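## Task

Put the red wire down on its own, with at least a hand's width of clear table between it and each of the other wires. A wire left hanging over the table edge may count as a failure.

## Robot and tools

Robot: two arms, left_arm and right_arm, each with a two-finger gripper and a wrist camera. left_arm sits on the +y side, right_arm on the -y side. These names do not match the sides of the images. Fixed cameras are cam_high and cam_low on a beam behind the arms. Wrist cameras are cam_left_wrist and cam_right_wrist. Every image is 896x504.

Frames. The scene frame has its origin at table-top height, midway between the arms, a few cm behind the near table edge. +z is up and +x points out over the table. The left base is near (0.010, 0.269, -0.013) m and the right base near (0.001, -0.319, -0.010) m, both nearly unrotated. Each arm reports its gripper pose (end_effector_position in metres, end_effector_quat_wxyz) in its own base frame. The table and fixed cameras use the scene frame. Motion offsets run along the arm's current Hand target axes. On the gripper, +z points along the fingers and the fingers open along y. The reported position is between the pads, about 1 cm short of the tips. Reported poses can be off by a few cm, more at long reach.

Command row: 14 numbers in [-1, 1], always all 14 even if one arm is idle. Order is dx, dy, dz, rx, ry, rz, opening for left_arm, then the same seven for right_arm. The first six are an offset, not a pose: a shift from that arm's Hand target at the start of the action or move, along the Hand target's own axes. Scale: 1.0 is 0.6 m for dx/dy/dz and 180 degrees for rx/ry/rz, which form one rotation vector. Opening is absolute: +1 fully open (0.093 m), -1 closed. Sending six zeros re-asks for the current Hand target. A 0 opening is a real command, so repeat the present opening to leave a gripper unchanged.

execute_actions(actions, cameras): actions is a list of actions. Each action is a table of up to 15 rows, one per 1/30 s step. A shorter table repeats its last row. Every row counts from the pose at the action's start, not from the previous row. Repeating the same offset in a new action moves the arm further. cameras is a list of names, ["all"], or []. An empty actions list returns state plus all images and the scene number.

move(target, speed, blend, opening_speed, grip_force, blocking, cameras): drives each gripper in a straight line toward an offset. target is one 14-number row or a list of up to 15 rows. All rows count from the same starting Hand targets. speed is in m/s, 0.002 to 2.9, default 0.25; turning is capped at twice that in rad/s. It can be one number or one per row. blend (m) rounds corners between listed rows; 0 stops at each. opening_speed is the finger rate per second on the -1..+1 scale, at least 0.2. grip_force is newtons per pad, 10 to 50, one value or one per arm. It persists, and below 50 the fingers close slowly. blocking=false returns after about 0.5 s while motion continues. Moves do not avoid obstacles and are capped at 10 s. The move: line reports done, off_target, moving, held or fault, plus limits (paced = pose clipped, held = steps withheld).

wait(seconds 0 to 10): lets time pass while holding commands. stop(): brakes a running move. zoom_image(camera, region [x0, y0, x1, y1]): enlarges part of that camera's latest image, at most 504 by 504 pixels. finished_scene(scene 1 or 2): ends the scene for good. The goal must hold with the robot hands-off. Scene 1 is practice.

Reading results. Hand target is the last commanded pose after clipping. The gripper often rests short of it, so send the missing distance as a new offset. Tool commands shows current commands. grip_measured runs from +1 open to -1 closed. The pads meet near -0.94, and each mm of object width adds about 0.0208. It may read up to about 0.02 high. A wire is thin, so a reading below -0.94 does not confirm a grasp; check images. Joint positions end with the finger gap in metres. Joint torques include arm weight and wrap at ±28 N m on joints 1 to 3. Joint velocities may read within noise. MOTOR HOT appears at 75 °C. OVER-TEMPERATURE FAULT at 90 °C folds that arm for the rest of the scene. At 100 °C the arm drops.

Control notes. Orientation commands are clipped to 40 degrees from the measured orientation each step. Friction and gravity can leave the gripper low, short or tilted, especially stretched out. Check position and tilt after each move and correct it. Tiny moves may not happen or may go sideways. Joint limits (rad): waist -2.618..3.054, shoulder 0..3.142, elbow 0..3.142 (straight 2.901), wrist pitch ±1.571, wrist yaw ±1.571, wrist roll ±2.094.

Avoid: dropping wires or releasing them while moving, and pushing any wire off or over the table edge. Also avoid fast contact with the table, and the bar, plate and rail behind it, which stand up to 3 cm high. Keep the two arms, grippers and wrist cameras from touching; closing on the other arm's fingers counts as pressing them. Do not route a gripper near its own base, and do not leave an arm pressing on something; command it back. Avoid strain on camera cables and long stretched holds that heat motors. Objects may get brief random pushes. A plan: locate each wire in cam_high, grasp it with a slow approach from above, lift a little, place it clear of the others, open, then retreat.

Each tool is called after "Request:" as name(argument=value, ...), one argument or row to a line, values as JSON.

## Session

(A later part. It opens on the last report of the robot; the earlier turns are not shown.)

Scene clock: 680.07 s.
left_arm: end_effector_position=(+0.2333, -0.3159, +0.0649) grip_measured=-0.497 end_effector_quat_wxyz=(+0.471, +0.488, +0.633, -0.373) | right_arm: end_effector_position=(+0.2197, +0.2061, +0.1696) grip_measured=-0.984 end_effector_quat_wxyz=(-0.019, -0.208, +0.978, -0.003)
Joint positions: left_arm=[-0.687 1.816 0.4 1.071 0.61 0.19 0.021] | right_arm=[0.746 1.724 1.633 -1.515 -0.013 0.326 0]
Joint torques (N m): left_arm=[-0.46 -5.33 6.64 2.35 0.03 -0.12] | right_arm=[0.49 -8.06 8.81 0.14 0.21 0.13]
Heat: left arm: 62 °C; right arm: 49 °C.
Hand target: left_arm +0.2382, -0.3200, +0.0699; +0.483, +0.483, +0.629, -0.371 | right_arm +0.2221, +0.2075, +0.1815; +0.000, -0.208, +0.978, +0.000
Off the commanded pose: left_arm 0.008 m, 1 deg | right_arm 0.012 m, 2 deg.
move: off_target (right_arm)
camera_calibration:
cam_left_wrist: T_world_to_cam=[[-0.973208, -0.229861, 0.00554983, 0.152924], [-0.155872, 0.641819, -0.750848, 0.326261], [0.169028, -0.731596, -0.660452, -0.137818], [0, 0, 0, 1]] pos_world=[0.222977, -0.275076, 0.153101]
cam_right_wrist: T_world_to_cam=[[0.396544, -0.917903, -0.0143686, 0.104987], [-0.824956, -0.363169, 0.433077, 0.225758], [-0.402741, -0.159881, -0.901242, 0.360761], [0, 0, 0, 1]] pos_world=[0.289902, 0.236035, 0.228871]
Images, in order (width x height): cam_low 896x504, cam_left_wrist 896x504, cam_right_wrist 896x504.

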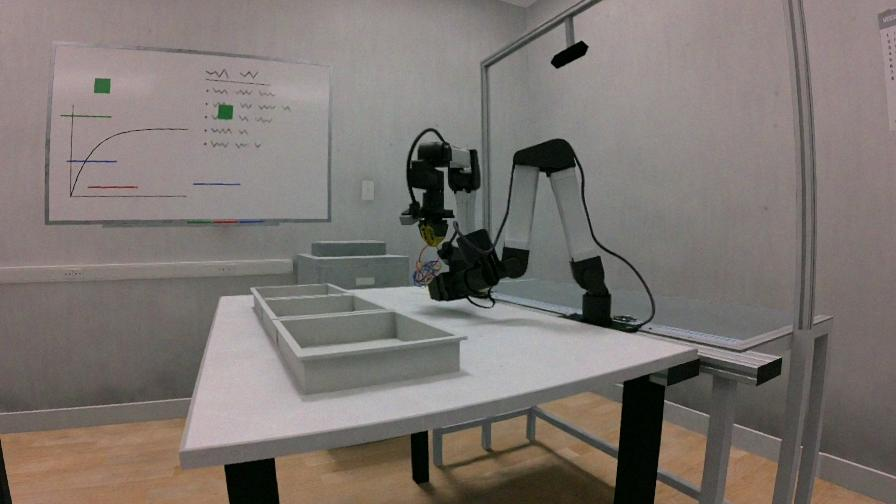

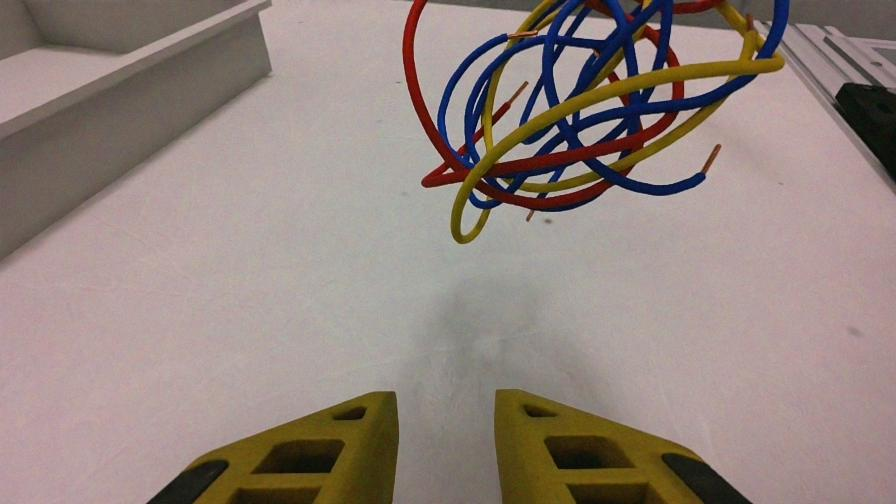

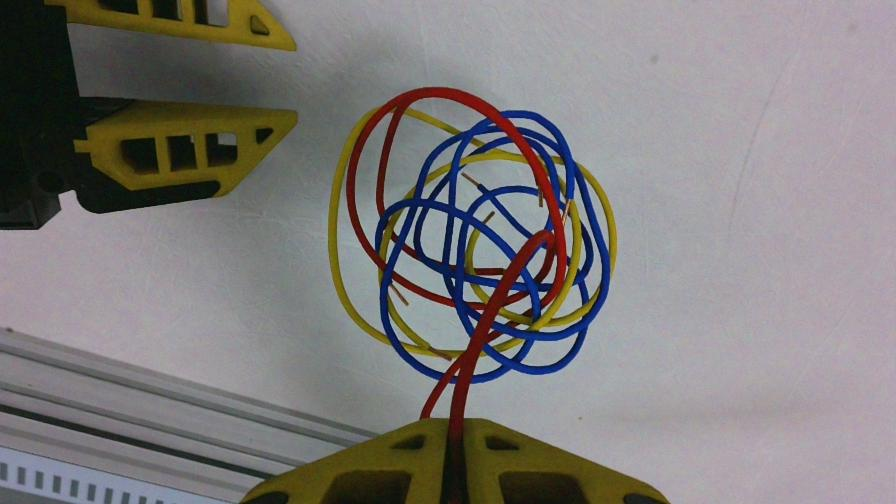

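Request:
move(
  target=[-0.0233,-0.0167,0.0802,0,0,0,-0.5, 0, 0, 0, 0,0,0, -1],
  cameras=["cam_left_wrist","cam_right_wrist"],
  speed=0.06,
)

Request:
zoom_image(
  camera="cam_left_wrist",
  region=[300, 204, 650, 504],
)

Scene clock: 693.23 s.
left_arm: end_effector_position=(+0.2355, -0.3649, +0.0659) grip_measured=-0.497 end_effector_quat_wxyz=(+0.474, +0.489, +0.631, -0.372) | right_arm: end_effector_position=(+0.2197, +0.2061, +0.1696) grip_measured=-0.984 end_effector_quat_wxyz=(-0.019, -0.208, +0.978, -0.003)
Joint positions: left_arm=[-0.815 1.906 0.54 1.051 0.488 0.146 0.021] | right_arm=[0.746 1.724 1.633 -1.515 -0.013 0.326 0]
Joint torques (N m): left_arm=[-0.16 -6.48 8.01 2.26 0.02 -0.1] | right_arm=[0.83 -7.9 8.79 0.16 0.19 0.18]
Heat: left arm: 61 °C; right arm: 49 °C.
Hand target: left_arm +0.2415, -0.3710, +0.0709; +0.482, +0.483, +0.629, -0.371 | right_arm +0.2221, +0.2075, +0.1815; +0.000, -0.208, +0.978, +0.000
Off the commanded pose: left_arm 0.010 m, 1 deg | right_arm 0.012 m, 2 deg.
move: off_target (right_arm)
camera_calibration:
cam_left_wrist: T_world_to_cam=[[-0.973476, -0.228786, -0.000990756, 0.144661], [-0.149731, 0.640363, -0.753336, 0.356952], [0.172987, -0.733207, -0.657635, -0.175105], [0, 0, 0, 1]] pos_world=[0.224562, -0.323871, 0.153894]
cam_right_wrist: T_world_to_cam=[[0.396544, -0.917903, -0.0143686, 0.104987], [-0.824956, -0.363169, 0.433077, 0.225758], [-0.402741, -0.159881, -0.901242, 0.360761], [0, 0, 0, 1]] pos_world=[0.289902, 0.236035, 0.228871]
Images, in order (width x height): cam_left_wrist 896x504, cam_right_wrist 896x504.

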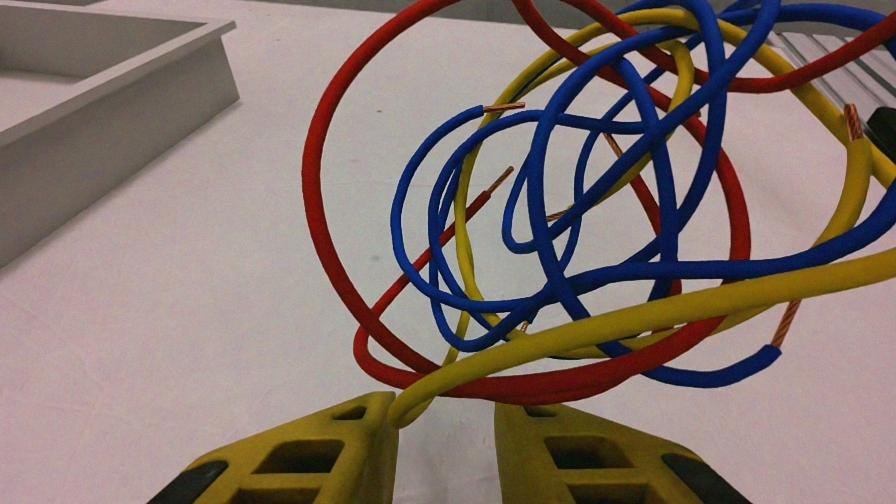

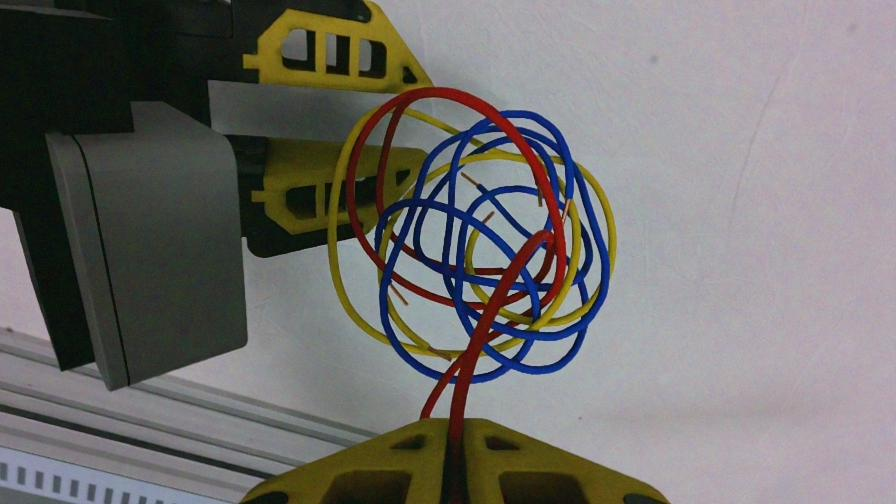

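Scaled by 1.440 from the camera's 896x504 image, which has a finer 1280x720 frame.

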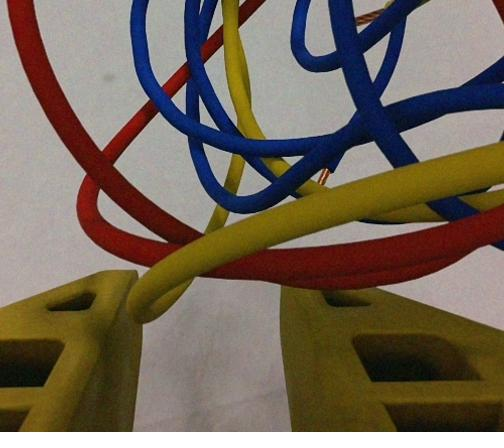

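Request:
move(
  target=[0,0.004,0,0,0,0,-1, 0, 0, 0, 0,0,0, -1],
  cameras=["cam_left_wrist","cam_right_wrist"],
  speed=0.06,
  opening_speed=0.4,
)

Request:
zoom_image(
  camera="cam_left_wrist",
  region=[300, 204, 650, 504],
)

Scene clock: 702.40 s.
left_arm: end_effector_position=(+0.2353, -0.3647, +0.0650) grip_measured=-0.982 end_effector_quat_wxyz=(+0.472, +0.489, +0.632, -0.372) | right_arm: end_effector_position=(+0.2197, +0.2060, +0.1696) grip_measured=-0.984 end_effector_quat_wxyz=(-0.019, -0.208, +0.978, -0.003)
Joint positions: left_arm=[-0.815 1.906 0.54 1.047 0.488 0.146 0] | right_arm=[0.746 1.724 1.633 -1.515 -0.013 0.326 0]
Joint torques (N m): left_arm=[0.43 -6.24 8.43 2.3 0.1 -0.13] | right_arm=[0.76 -8.27 8.76 0.14 0.25 0.13]
Heat: left arm: 60 °C; right arm: 49 °C.
Hand target: left_arm +0.2438, -0.3704, +0.0710; +0.483, +0.483, +0.629, -0.371 | right_arm +0.2221, +0.2076, +0.1815; +0.000, -0.208, +0.978, +0.000
Off the commanded pose: left_arm 0.012 m, 1 deg | right_arm 0.012 m, 2 deg.
move: off_target (left_arm, right_arm)
camera_calibration:
cam_left_wrist: T_world_to_cam=[[-0.973483, -0.228755, 0.00106851, 0.144459], [-0.151836, 0.642638, -0.750974, 0.357299], [0.171103, -0.731223, -0.66033, -0.174105], [0, 0, 0, 1]] pos_world=[0.224669, -0.323878, 0.153202]
cam_right_wrist: T_world_to_cam=[[0.396578, -0.917892, -0.0141693, 0.104928], [-0.82485, -0.363069, 0.433363, 0.225682], [-0.402925, -0.160175, -0.901108, 0.360763], [0, 0, 0, 1]] pos_world=[0.289902, 0.236035, 0.228771]
Images, in order (width x height): cam_left_wrist 896x504, cam_right_wrist 896x504.

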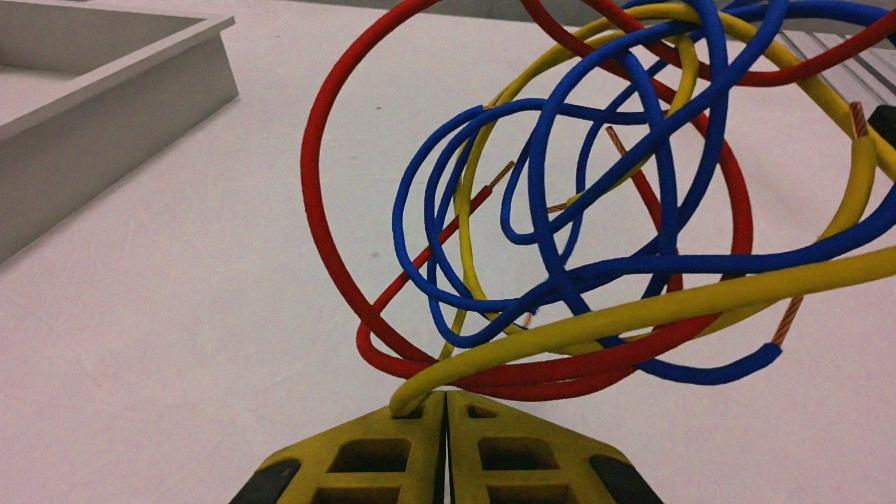

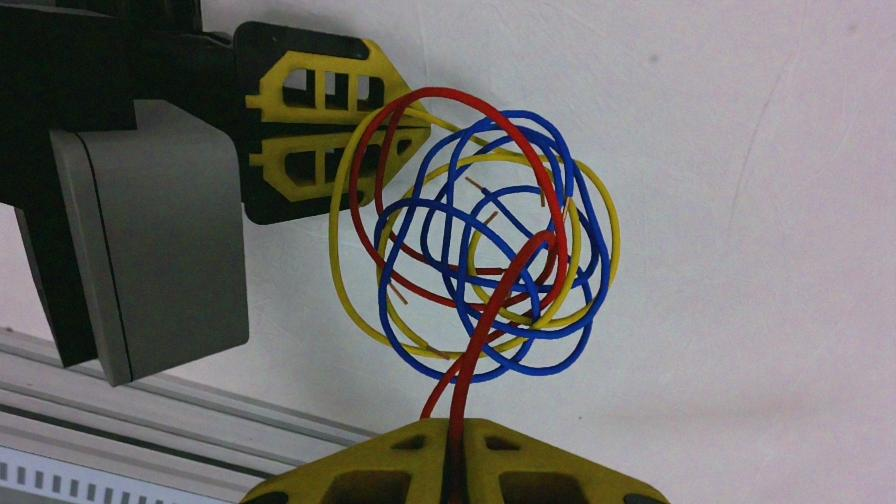

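Scaled by 1.440 from the camera's 896x504 image, which has a finer 1280x720 frame.

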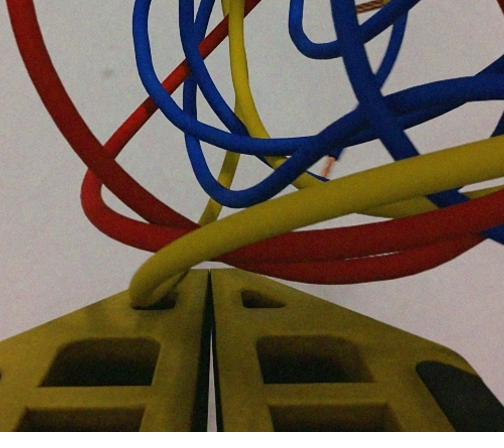

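Request:
move(
  target=[
    [0,0.008,-0.008,0,0,0,-0.45, 0, 0, 0, 0,0,0, -1],
    [-0.016,0.008,-0.008,0,0,0,-0.45, 0, 0, 0, 0,0,0, -1],
  ],
  cameras=["cam_left_wrist","cam_right_wrist"],
  speed=0.04,
)

Request:
zoom_image(
  camera="cam_left_wrist",
  region=[300, 204, 650, 504],
)

Scene clock: 713.33 s.
left_arm: end_effector_position=(+0.2421, -0.3598, +0.0607) grip_measured=-0.453 end_effector_quat_wxyz=(+0.461, +0.484, +0.647, -0.366) | right_arm: end_effector_position=(+0.2197, +0.2060, +0.1696) grip_measured=-0.984 end_effector_quat_wxyz=(-0.019, -0.208, +0.978, -0.003)
Joint positions: left_arm=[-0.794 1.897 0.551 0.989 0.492 0.146 0.023] | right_arm=[0.746 1.724 1.633 -1.515 -0.013 0.326 0]
Joint torques (N m): left_arm=[0.08 -9.84 8.4 2.25 0.21 -0.07] | right_arm=[1.18 -8.14 8.55 0.17 0.17 0.11]
Heat: left arm: 60 °C; right arm: 49 °C.
Hand target: left_arm +0.2480, -0.3670, +0.0815; +0.483, +0.483, +0.629, -0.371 | right_arm +0.2221, +0.2076, +0.1815; +0.000, -0.208, +0.978, +0.000
Off the commanded pose: left_arm 0.023 m, 3 deg | right_arm 0.012 m, 2 deg.
move: off_target (left_arm, right_arm)
camera_calibration:
cam_left_wrist: T_world_to_cam=[[-0.968993, -0.24626, 0.020202, 0.143673], [-0.18258, 0.658529, -0.730071, 0.363799], [0.166484, -0.711123, -0.683072, -0.164886], [0, 0, 0, 1]] pos_world=[0.233091, -0.321446, 0.150068]
cam_right_wrist: T_world_to_cam=[[0.396578, -0.917892, -0.0141693, 0.104928], [-0.82485, -0.363069, 0.433363, 0.225682], [-0.402925, -0.160175, -0.901108, 0.360763], [0, 0, 0, 1]] pos_world=[0.289902, 0.236035, 0.228771]
Images, in order (width x height): cam_left_wrist 896x504, cam_right_wrist 896x504.

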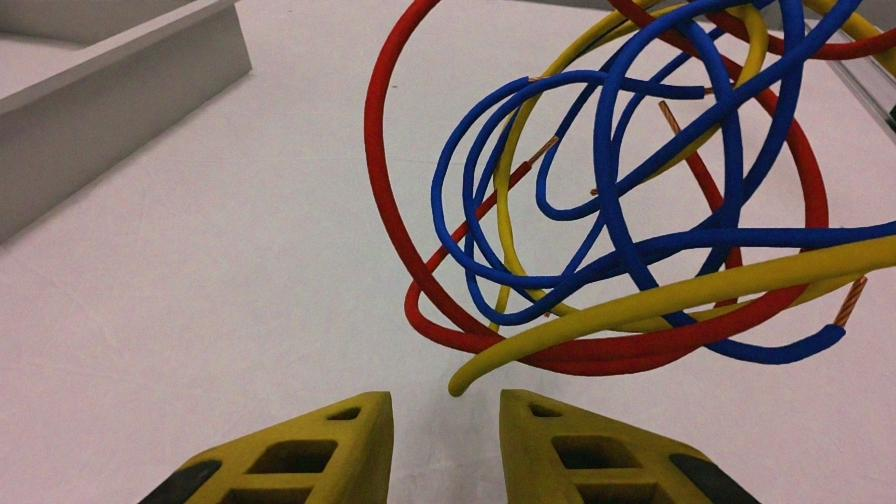

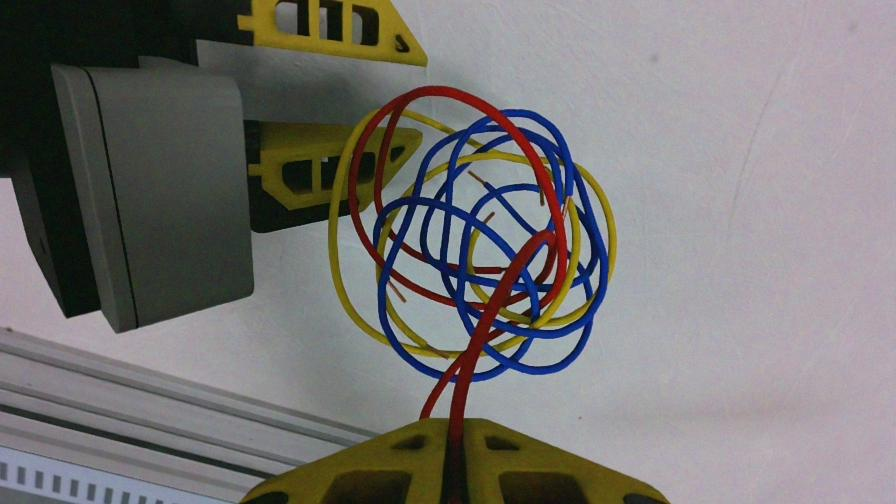

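Scaled by 1.440 from the camera's 896x504 image, which has a finer 1280x720 frame.

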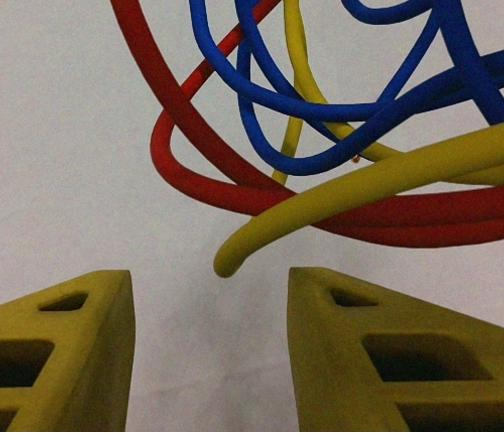

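Request:
move(
  target=[-0.018,0.0,-0.006,0,0,0,-0.45, 0, 0, 0, 0,0,0, -1],
  cameras=["cam_left_wrist"],
  speed=0.04,
)

Request:
zoom_image(
  camera="cam_left_wrist",
  region=[300, 204, 650, 504],
)

Scene clock: 731.43 s.
left_arm: end_effector_position=(+0.2406, -0.3583, +0.0697) grip_measured=-0.453 end_effector_quat_wxyz=(+0.459, +0.485, +0.649, -0.365) | right_arm: end_effector_position=(+0.2197, +0.2060, +0.1696) grip_measured=-0.984 end_effector_quat_wxyz=(-0.019, -0.208, +0.978, -0.003)
Joint positions: left_arm=[-0.794 1.844 0.551 0.93 0.492 0.146 0.023] | right_arm=[0.746 1.724 1.633 -1.515 -0.013 0.326 0]
Joint torques (N m): left_arm=[0.25 -9.74 9.13 2.29 0.21 0.04] | right_arm=[0.81 -7.68 8.76 0.19 0.25 0.11]
Heat: left arm: 60 °C; right arm: 49 °C.
Hand target: left_arm +0.2478, -0.3664, +0.0928; +0.483, +0.483, +0.629, -0.371 | right_arm +0.2221, +0.2076, +0.1815; +0.000, -0.208, +0.978, +0.000
Off the commanded pose: left_arm 0.026 m, 4 deg | right_arm 0.012 m, 2 deg.
move: off_target (left_arm, right_arm)
camera_calibration:
cam_left_wrist: T_world_to_cam=[[-0.968883, -0.246406, 0.0234581, 0.142106], [-0.185908, 0.661868, -0.726201, 0.370907], [0.163414, -0.707965, -0.687082, -0.155207], [0, 0, 0, 1]] pos_world=[0.232002, -0.320357, 0.15938]
Images, in order (width x height): cam_left_wrist 896x504.

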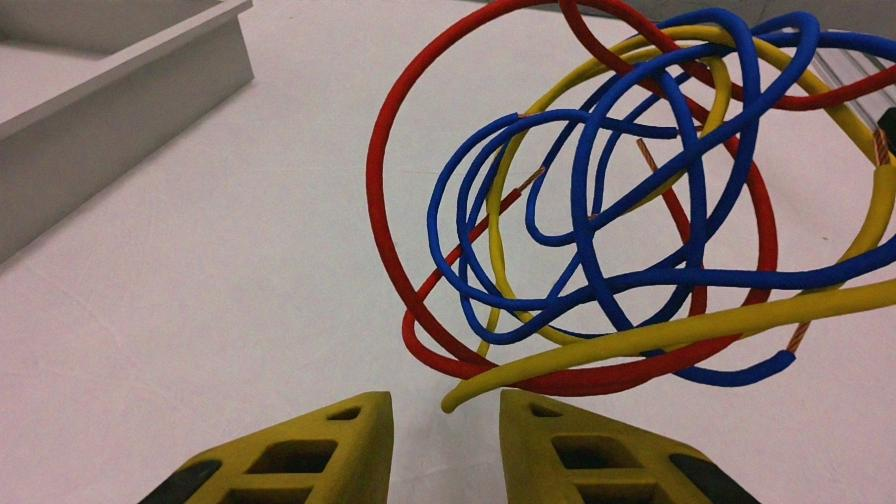

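Scaled by 1.440 from the camera's 896x504 image, which has a finer 1280x720 frame.

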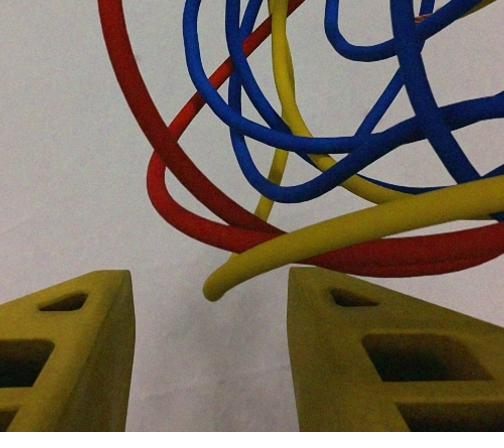

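Request:
move(
  target=[-0.0165,-0.001,0.002,0,0,0,-0.45, 0, 0, 0, 0,0,0, -1],
  cameras=["cam_left_wrist"],
  speed=0.04,
)

Request:
zoom_image(
  camera="cam_left_wrist",
  region=[300, 204, 650, 504],
)

Scene clock: 748.70 s.
left_arm: end_effector_position=(+0.2438, -0.3615, +0.0797) grip_measured=-0.453 end_effector_quat_wxyz=(+0.460, +0.485, +0.648, -0.366) | right_arm: end_effector_position=(+0.2197, +0.2060, +0.1696) grip_measured=-0.984 end_effector_quat_wxyz=(-0.019, -0.208, +0.978, -0.003)
Joint positions: left_arm=[-0.794 1.814 0.576 0.879 0.492 0.146 0.023] | right_arm=[0.746 1.724 1.633 -1.515 -0.013 0.326 0]
Joint torques (N m): left_arm=[-0.29 -9.72 8.96 2.27 0.16 -0.06] | right_arm=[0.65 -7.62 8.61 0.18 0.24 0.14]
Heat: left arm: 60 °C; right arm: 49 °C.
Hand target: left_arm +0.2482, -0.3701, +0.1022; +0.483, +0.483, +0.629, -0.371 | right_arm +0.2221, +0.2076, +0.1815; +0.000, -0.208, +0.978, +0.000
Off the commanded pose: left_arm 0.024 m, 3 deg | right_arm 0.012 m, 2 deg.
move: off_target (left_arm, right_arm)
camera_calibration:
cam_left_wrist: T_world_to_cam=[[-0.968947, -0.246337, 0.0214652, 0.144317], [-0.1839, 0.659874, -0.728524, 0.379814], [0.165298, -0.709848, -0.684684, -0.152527], [0, 0, 0, 1]] pos_world=[0.234895, -0.32335, 0.169173]
Images, in order (width x height): cam_left_wrist 896x504.

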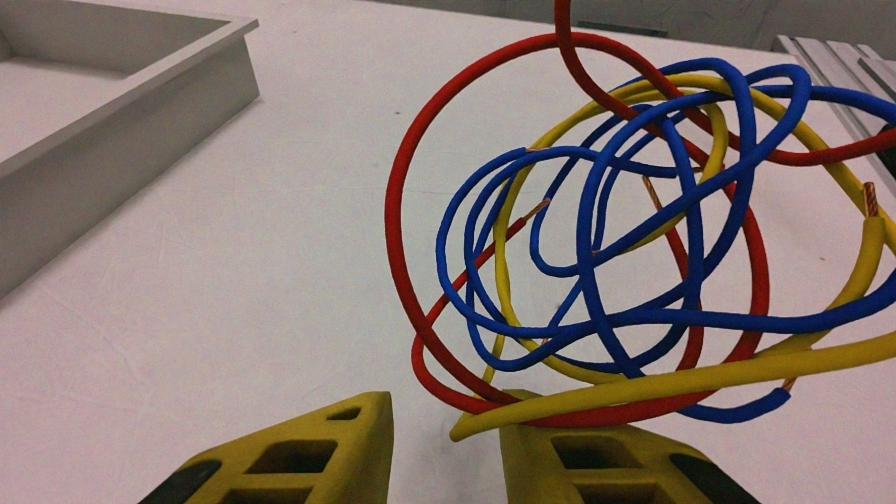

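Scaled by 1.440 from the camera's 896x504 image, which has a finer 1280x720 frame.

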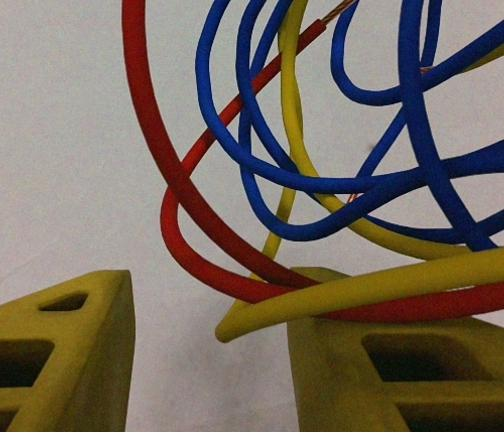

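Request:
move(
  target=[0,0,0,0,0,0,-1, 0, 0, 0, 0,0,0, -1],
  cameras=["cam_left_wrist","cam_right_wrist"],
  speed=0.04,
  opening_speed=0.4,
)

Request:
zoom_image(
  camera="cam_left_wrist",
  region=[300, 204, 650, 504],
)

Scene clock: 758.60 s.
left_arm: end_effector_position=(+0.2438, -0.3615, +0.0796) grip_measured=-0.978 end_effector_quat_wxyz=(+0.460, +0.485, +0.648, -0.366) | right_arm: end_effector_position=(+0.2197, +0.2060, +0.1696) grip_measured=-0.984 end_effector_quat_wxyz=(-0.019, -0.208, +0.978, -0.003)
Joint positions: left_arm=[-0.794 1.814 0.576 0.879 0.492 0.146 0] | right_arm=[0.746 1.724 1.633 -1.515 -0.013 0.326 0]
Joint torques (N m): left_arm=[-0.38 -9.61 9.05 2.27 0.12 -0.05] | right_arm=[0.9 -7.73 8.73 0.17 0.23 0.14]
Heat: left arm: 62 °C; right arm: 50 °C.
Hand target: left_arm +0.2482, -0.3701, +0.1022; +0.483, +0.483, +0.629, -0.371 | right_arm +0.2221, +0.2076, +0.1815; +0.000, -0.208, +0.978, +0.000
Off the commanded pose: left_arm 0.025 m, 3 deg | right_arm 0.012 m, 2 deg.
move: off_target (left_arm, right_arm)
camera_calibration:
cam_left_wrist: T_world_to_cam=[[-0.968942, -0.246339, 0.0216689, 0.144283], [-0.18411, 0.660111, -0.728256, 0.379823], [0.165094, -0.709627, -0.684962, -0.15243], [0, 0, 0, 1]] pos_world=[0.234896, -0.323351, 0.169074]
cam_right_wrist: T_world_to_cam=[[0.396578, -0.917892, -0.0141693, 0.104928], [-0.82485, -0.363069, 0.433363, 0.225682], [-0.402925, -0.160175, -0.901108, 0.360763], [0, 0, 0, 1]] pos_world=[0.289902, 0.236035, 0.228771]
Images, in order (width x height): cam_left_wrist 896x504, cam_right_wrist 896x504.

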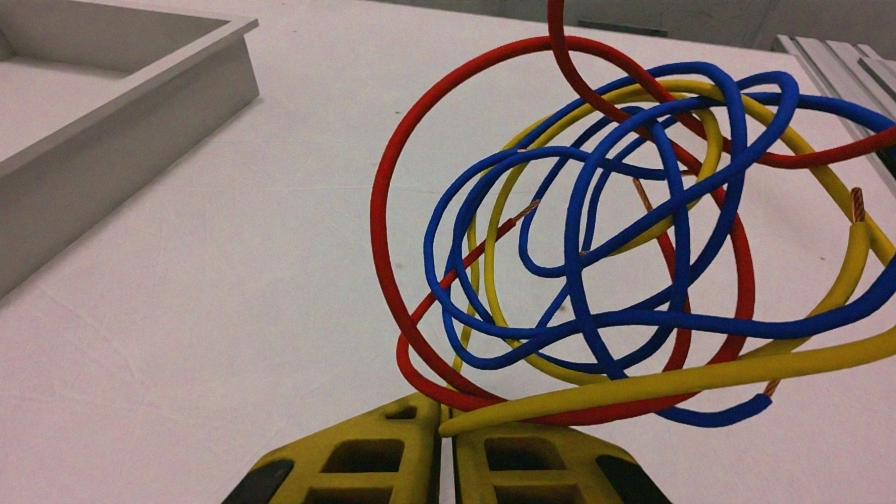

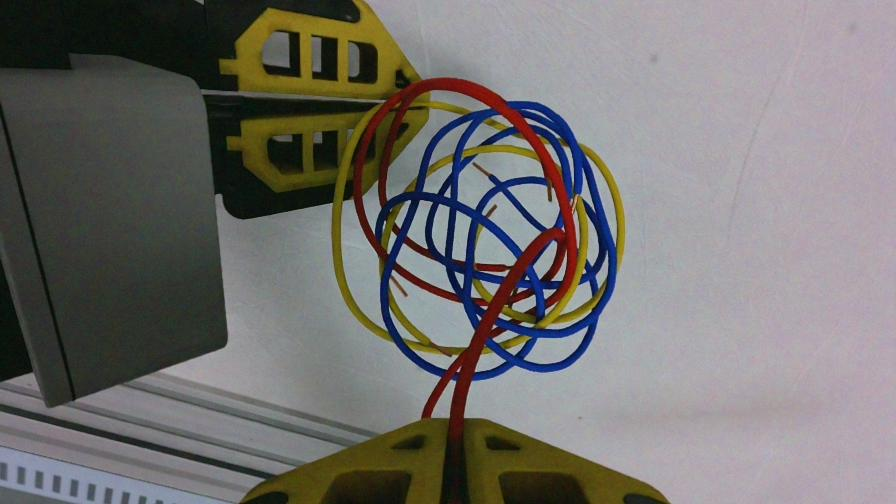

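Scaled by 1.440 from the camera's 896x504 image, which has a finer 1280x720 frame.

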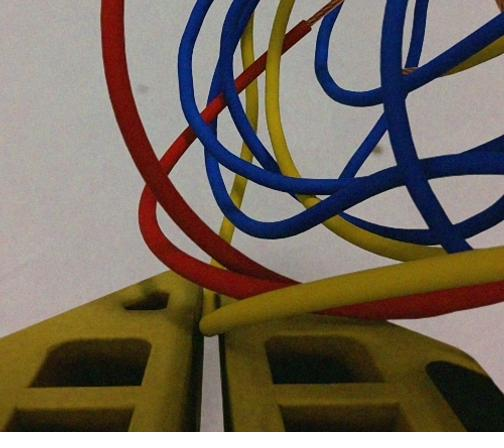

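Request:
move(
  target=[0.0493,0.0345,-0.1202,0,0,0,-1, 0, 0, 0, 0,0,0, -1],
  cameras=["cam_left_wrist","cam_right_wrist","cam_low"],
  speed=0.04,
)

Request:
zoom_image(
  camera="cam_low",
  region=[370, 220, 490, 330],
)

Scene clock: 769.03 s.
left_arm: end_effector_position=(+0.2491, -0.2921, +0.0837) grip_measured=-0.978 end_effector_quat_wxyz=(+0.467, +0.478, +0.643, -0.374) | right_arm: end_effector_position=(+0.2197, +0.2060, +0.1696) grip_measured=-0.984 end_effector_quat_wxyz=(-0.019, -0.208, +0.978, -0.003)
Joint positions: left_arm=[-0.578 1.689 0.413 0.898 0.7 0.214 0] | right_arm=[0.746 1.724 1.633 -1.515 -0.013 0.326 0]
Joint torques (N m): left_arm=[0.76 -7.76 4.74 2.28 0.3 0.21] | right_arm=[0.73 -7.99 8.55 0.15 0.21 0.11]
Heat: left arm: 62 °C; right arm: 50 °C.
Hand target: left_arm +0.2482, -0.2900, +0.0921; +0.483, +0.483, +0.629, -0.371 | right_arm +0.2221, +0.2076, +0.1815; +0.000, -0.208, +0.978, +0.000
Off the commanded pose: left_arm 0.009 m, 2 deg | right_arm 0.012 m, 2 deg.
move: off_target (right_arm)
camera_calibration:
cam_left_wrist: T_world_to_cam=[[-0.96867, -0.246776, 0.0279261, 0.165731], [-0.184183, 0.638399, -0.747344, 0.33325], [0.166599, -0.729073, -0.66385, -0.109087], [0, 0, 0, 1]] pos_world=[0.240091, -0.25138, 0.172007]
cam_right_wrist: T_world_to_cam=[[0.396578, -0.917892, -0.0141693, 0.104928], [-0.82485, -0.363069, 0.433363, 0.225682], [-0.402925, -0.160175, -0.901108, 0.360763], [0, 0, 0, 1]] pos_world=[0.289902, 0.236035, 0.228771]
Images, in order (width x height): cam_low 896x504, cam_left_wrist 896x504, cam_right_wrist 896x504.

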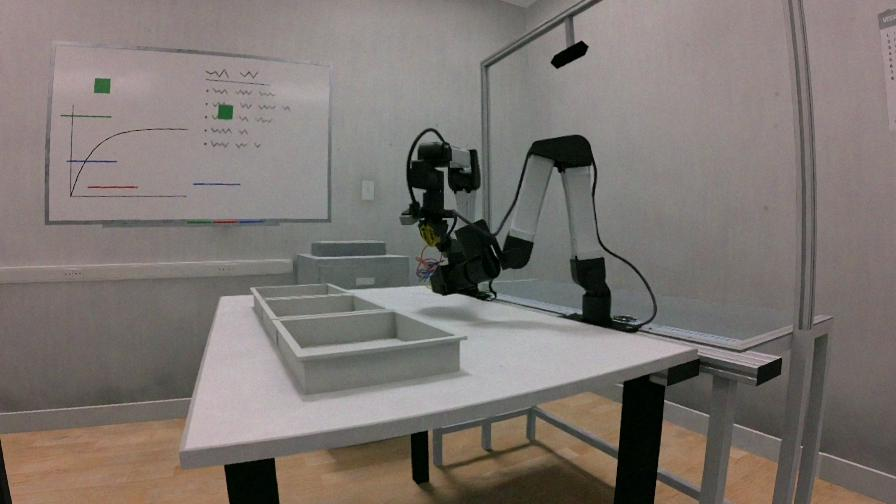

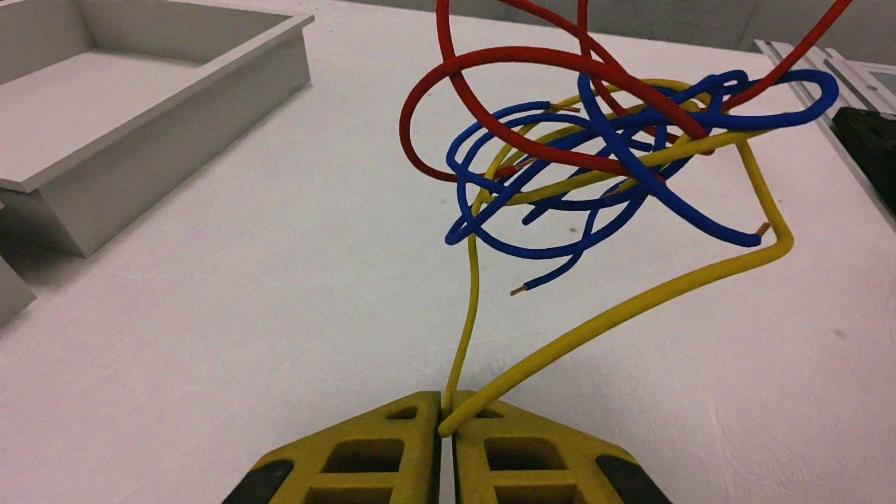

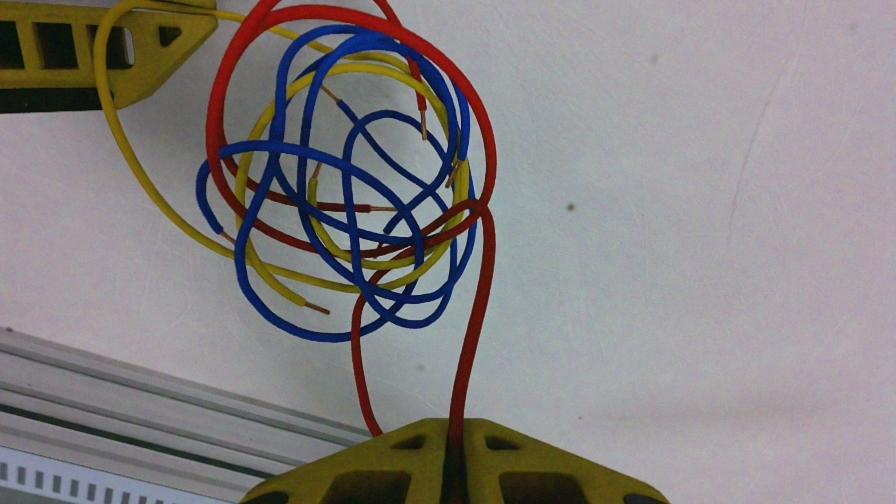

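Scaled by 4.200 from the camera's 896x504 image, which has a finer 1280x720 frame.

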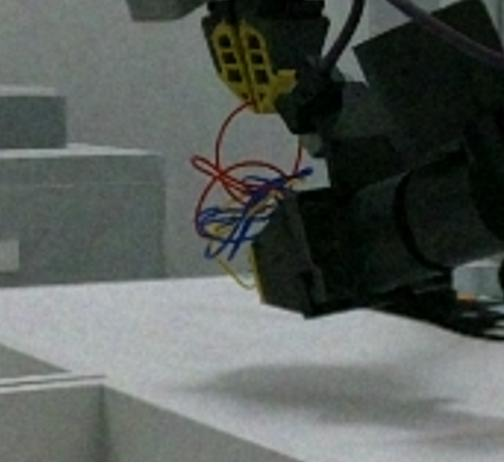

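Request:
move(
  target=[0.0493,0.0345,-0.1202,0,0,0,-1, 0, 0, 0, 0,0,0, -1],
  cameras=["cam_left_wrist","cam_right_wrist","cam_low"],
  speed=0.04,
)

Request:
zoom_image(
  camera="cam_low",
  region=[370, 220, 490, 330],
)

Scene clock: 777.23 s.
left_arm: end_effector_position=(+0.2499, -0.2125, +0.0793) grip_measured=-0.978 end_effector_quat_wxyz=(+0.475, +0.478, +0.636, -0.377) | right_arm: end_effector_position=(+0.2197, +0.2060, +0.1696) grip_measured=-0.984 end_effector_quat_wxyz=(-0.019, -0.208, +0.978, -0.003)
Joint positions: left_arm=[-0.259 1.585 0.305 0.771 0.997 0.413 0] | right_arm=[0.746 1.724 1.633 -1.515 -0.013 0.326 0]
Joint torques (N m): left_arm=[0.92 -6.35 4.67 1.89 0.38 0.23] | right_arm=[0.8 -8.12 8.62 0.15 0.16 0.13]
Heat: left arm: 61 °C; right arm: 50 °C.
Hand target: left_arm +0.2483, -0.2101, +0.0823; +0.483, +0.483, +0.629, -0.371 | right_arm +0.2221, +0.2076, +0.1815; +0.000, -0.208, +0.978, +0.000
Off the commanded pose: left_arm 0.004 m, 1 deg | right_arm 0.012 m, 2 deg.
move: off_target (right_arm)
camera_calibration:
cam_left_wrist: T_world_to_cam=[[-0.970015, -0.242415, 0.0174754, 0.188367], [-0.170533, 0.627622, -0.759611, 0.274552], [0.173173, -0.739815, -0.650143, -0.059056], [0, 0, 0, 1]] pos_world=[0.239766, -0.170343, 0.166866]
cam_right_wrist: T_world_to_cam=[[0.396578, -0.917892, -0.0141693, 0.104928], [-0.82485, -0.363069, 0.433363, 0.225682], [-0.402925, -0.160175, -0.901108, 0.360763], [0, 0, 0, 1]] pos_world=[0.289902, 0.236035, 0.228771]
Images, in order (width x height): cam_low 896x504, cam_left_wrist 896x504, cam_right_wrist 896x504.

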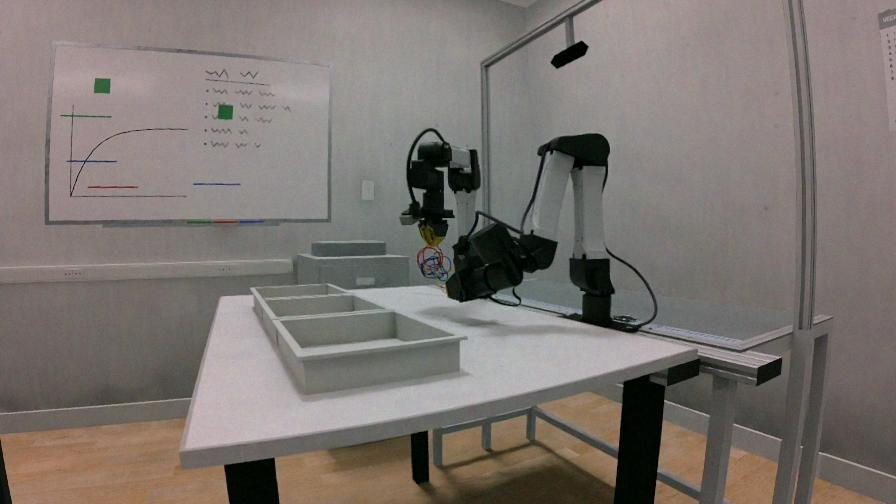

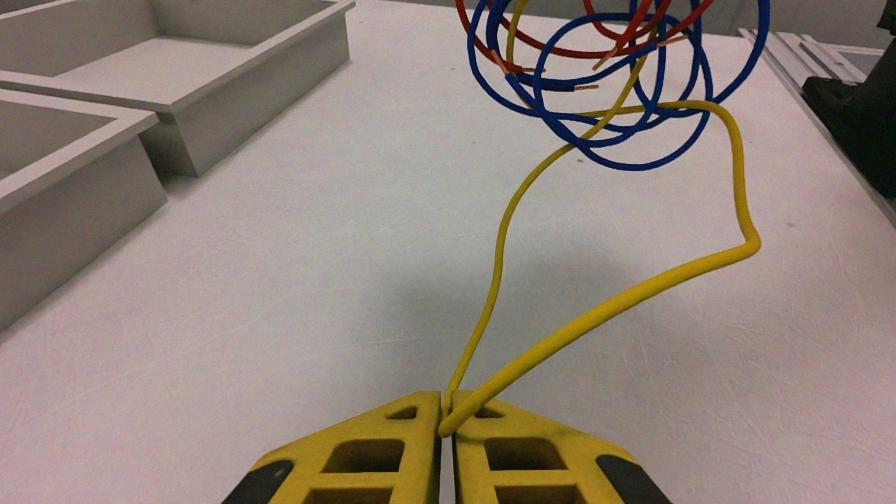

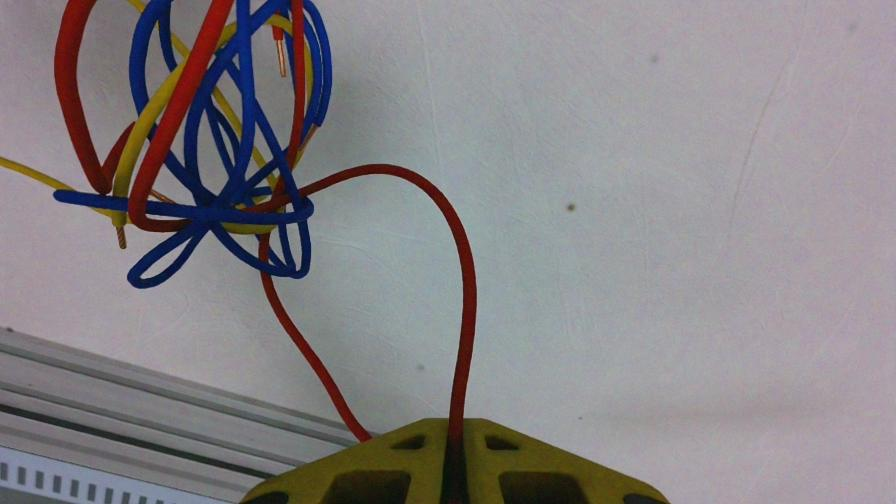

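Scaled by 4.200 from the camera's 896x504 image, which has a finer 1280x720 frame.

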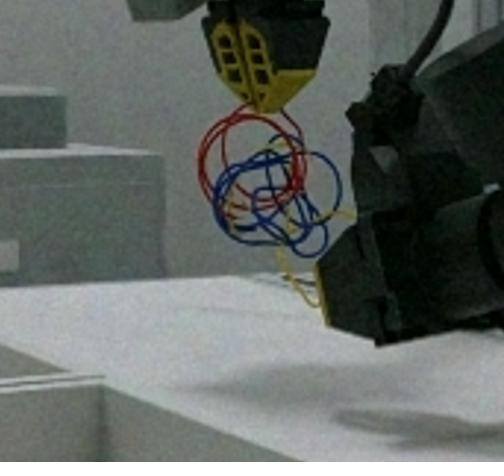

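Request:
move(
  target=[0.0493,0.0345,-0.1202,0,0,0,-1, 0, 0, 0, 0,0,0, -1],
  cameras=["cam_left_wrist","cam_right_wrist","cam_low","cam_high"],
  speed=0.04,
)

Request:
zoom_image(
  camera="cam_low",
  region=[370, 220, 490, 330],
)

Request:
zoom_image(
  camera="cam_high",
  region=[350, 230, 550, 370],
)

Scene clock: 784.80 s.
left_arm: end_effector_position=(+0.2398, -0.1324, +0.0662) grip_measured=-0.978 end_effector_quat_wxyz=(+0.470, +0.475, +0.640, -0.379) | right_arm: end_effector_position=(+0.2197, +0.2060, +0.1696) grip_measured=-0.984 end_effector_quat_wxyz=(-0.019, -0.208, +0.978, -0.003)
Joint positions: left_arm=[0.122 1.547 0.402 0.008 1.266 1.078 0] | right_arm=[0.746 1.724 1.633 -1.515 -0.013 0.326 0]
Joint torques (N m): left_arm=[0.95 -3.47 8.44 1.12 0.74 0.21] | right_arm=[0.65 -7.97 8.5 0.17 0.15 0.14]
Heat: left arm: 60 °C; right arm: 50 °C.
Hand target: left_arm +0.2484, -0.1300, +0.0724; +0.483, +0.483, +0.629, -0.371 | right_arm +0.2221, +0.2076, +0.1815; +0.000, -0.208, +0.978, +0.000
Off the commanded pose: left_arm 0.011 m, 2 deg | right_arm 0.012 m, 2 deg.
move: off_target (left_arm, right_arm)
camera_calibration:
cam_left_wrist: T_world_to_cam=[[-0.969094, -0.244671, 0.0315011, 0.196824], [-0.183583, 0.629983, -0.754598, 0.215785], [0.164783, -0.73706, -0.65543, -0.00389179], [0, 0, 0, 1]] pos_world=[0.230997, -0.090652, 0.15408]
cam_right_wrist: T_world_to_cam=[[0.396578, -0.917892, -0.0141693, 0.104928], [-0.82485, -0.363069, 0.433363, 0.225682], [-0.402925, -0.160175, -0.901108, 0.360763], [0, 0, 0, 1]] pos_world=[0.289902, 0.236035, 0.228771]

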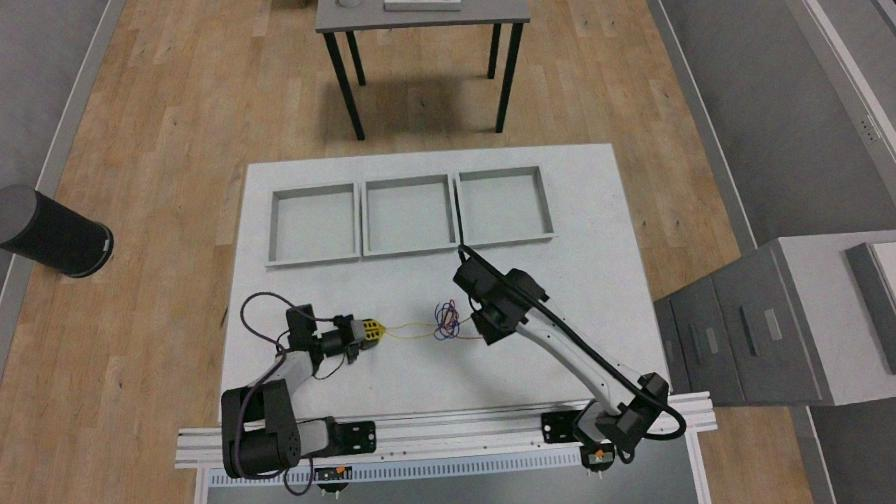

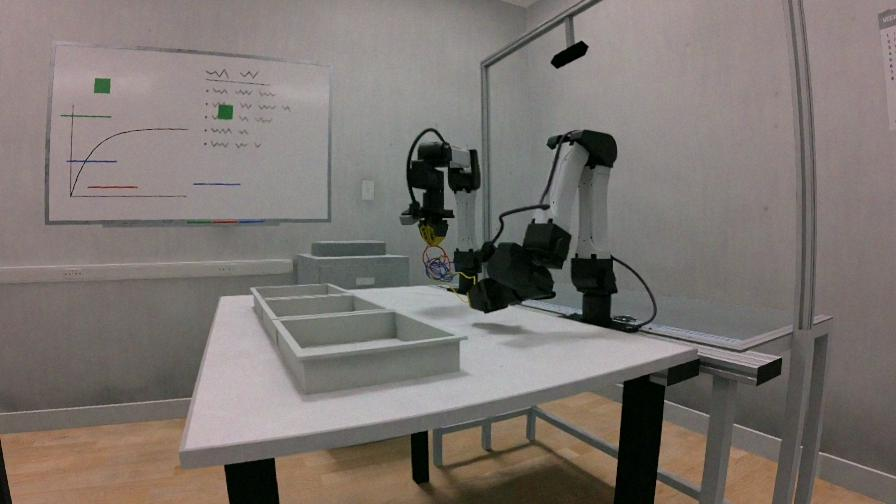

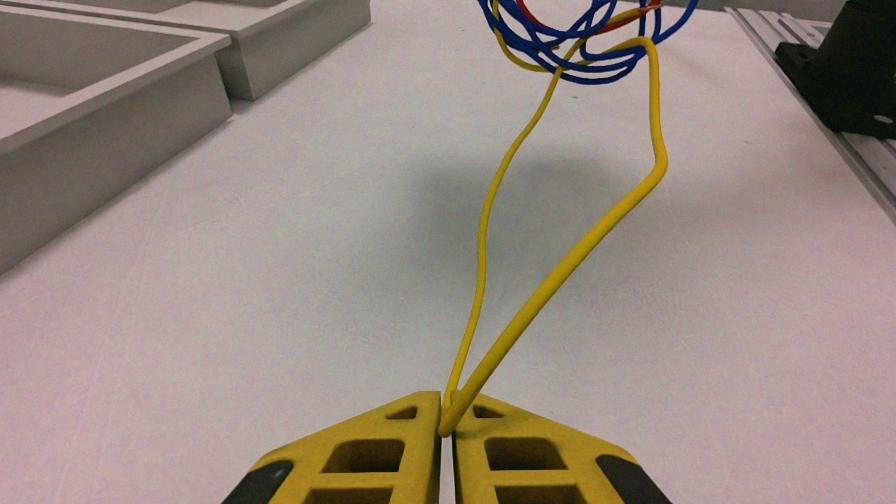

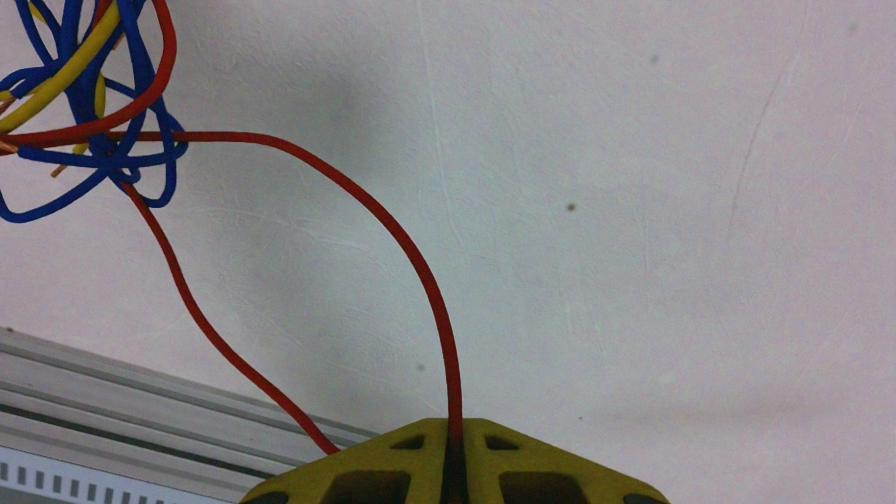

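Scaled by 4.200 from the camera's 896x504 image, which has a finer 1280x720 frame.

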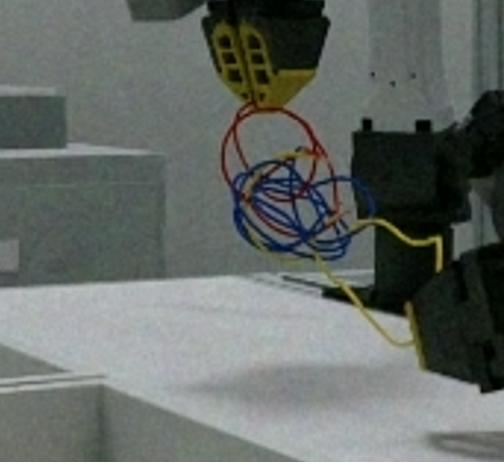

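Scaled by 2.520 from the camera's 896x504 image, which has a finer 1280x720 frame.

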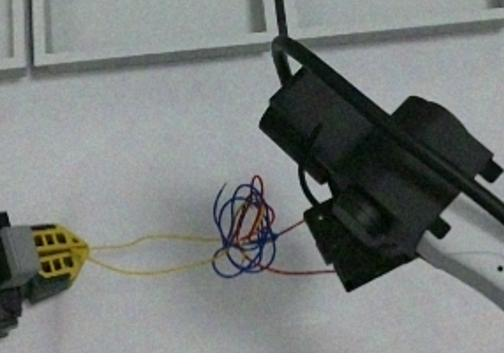

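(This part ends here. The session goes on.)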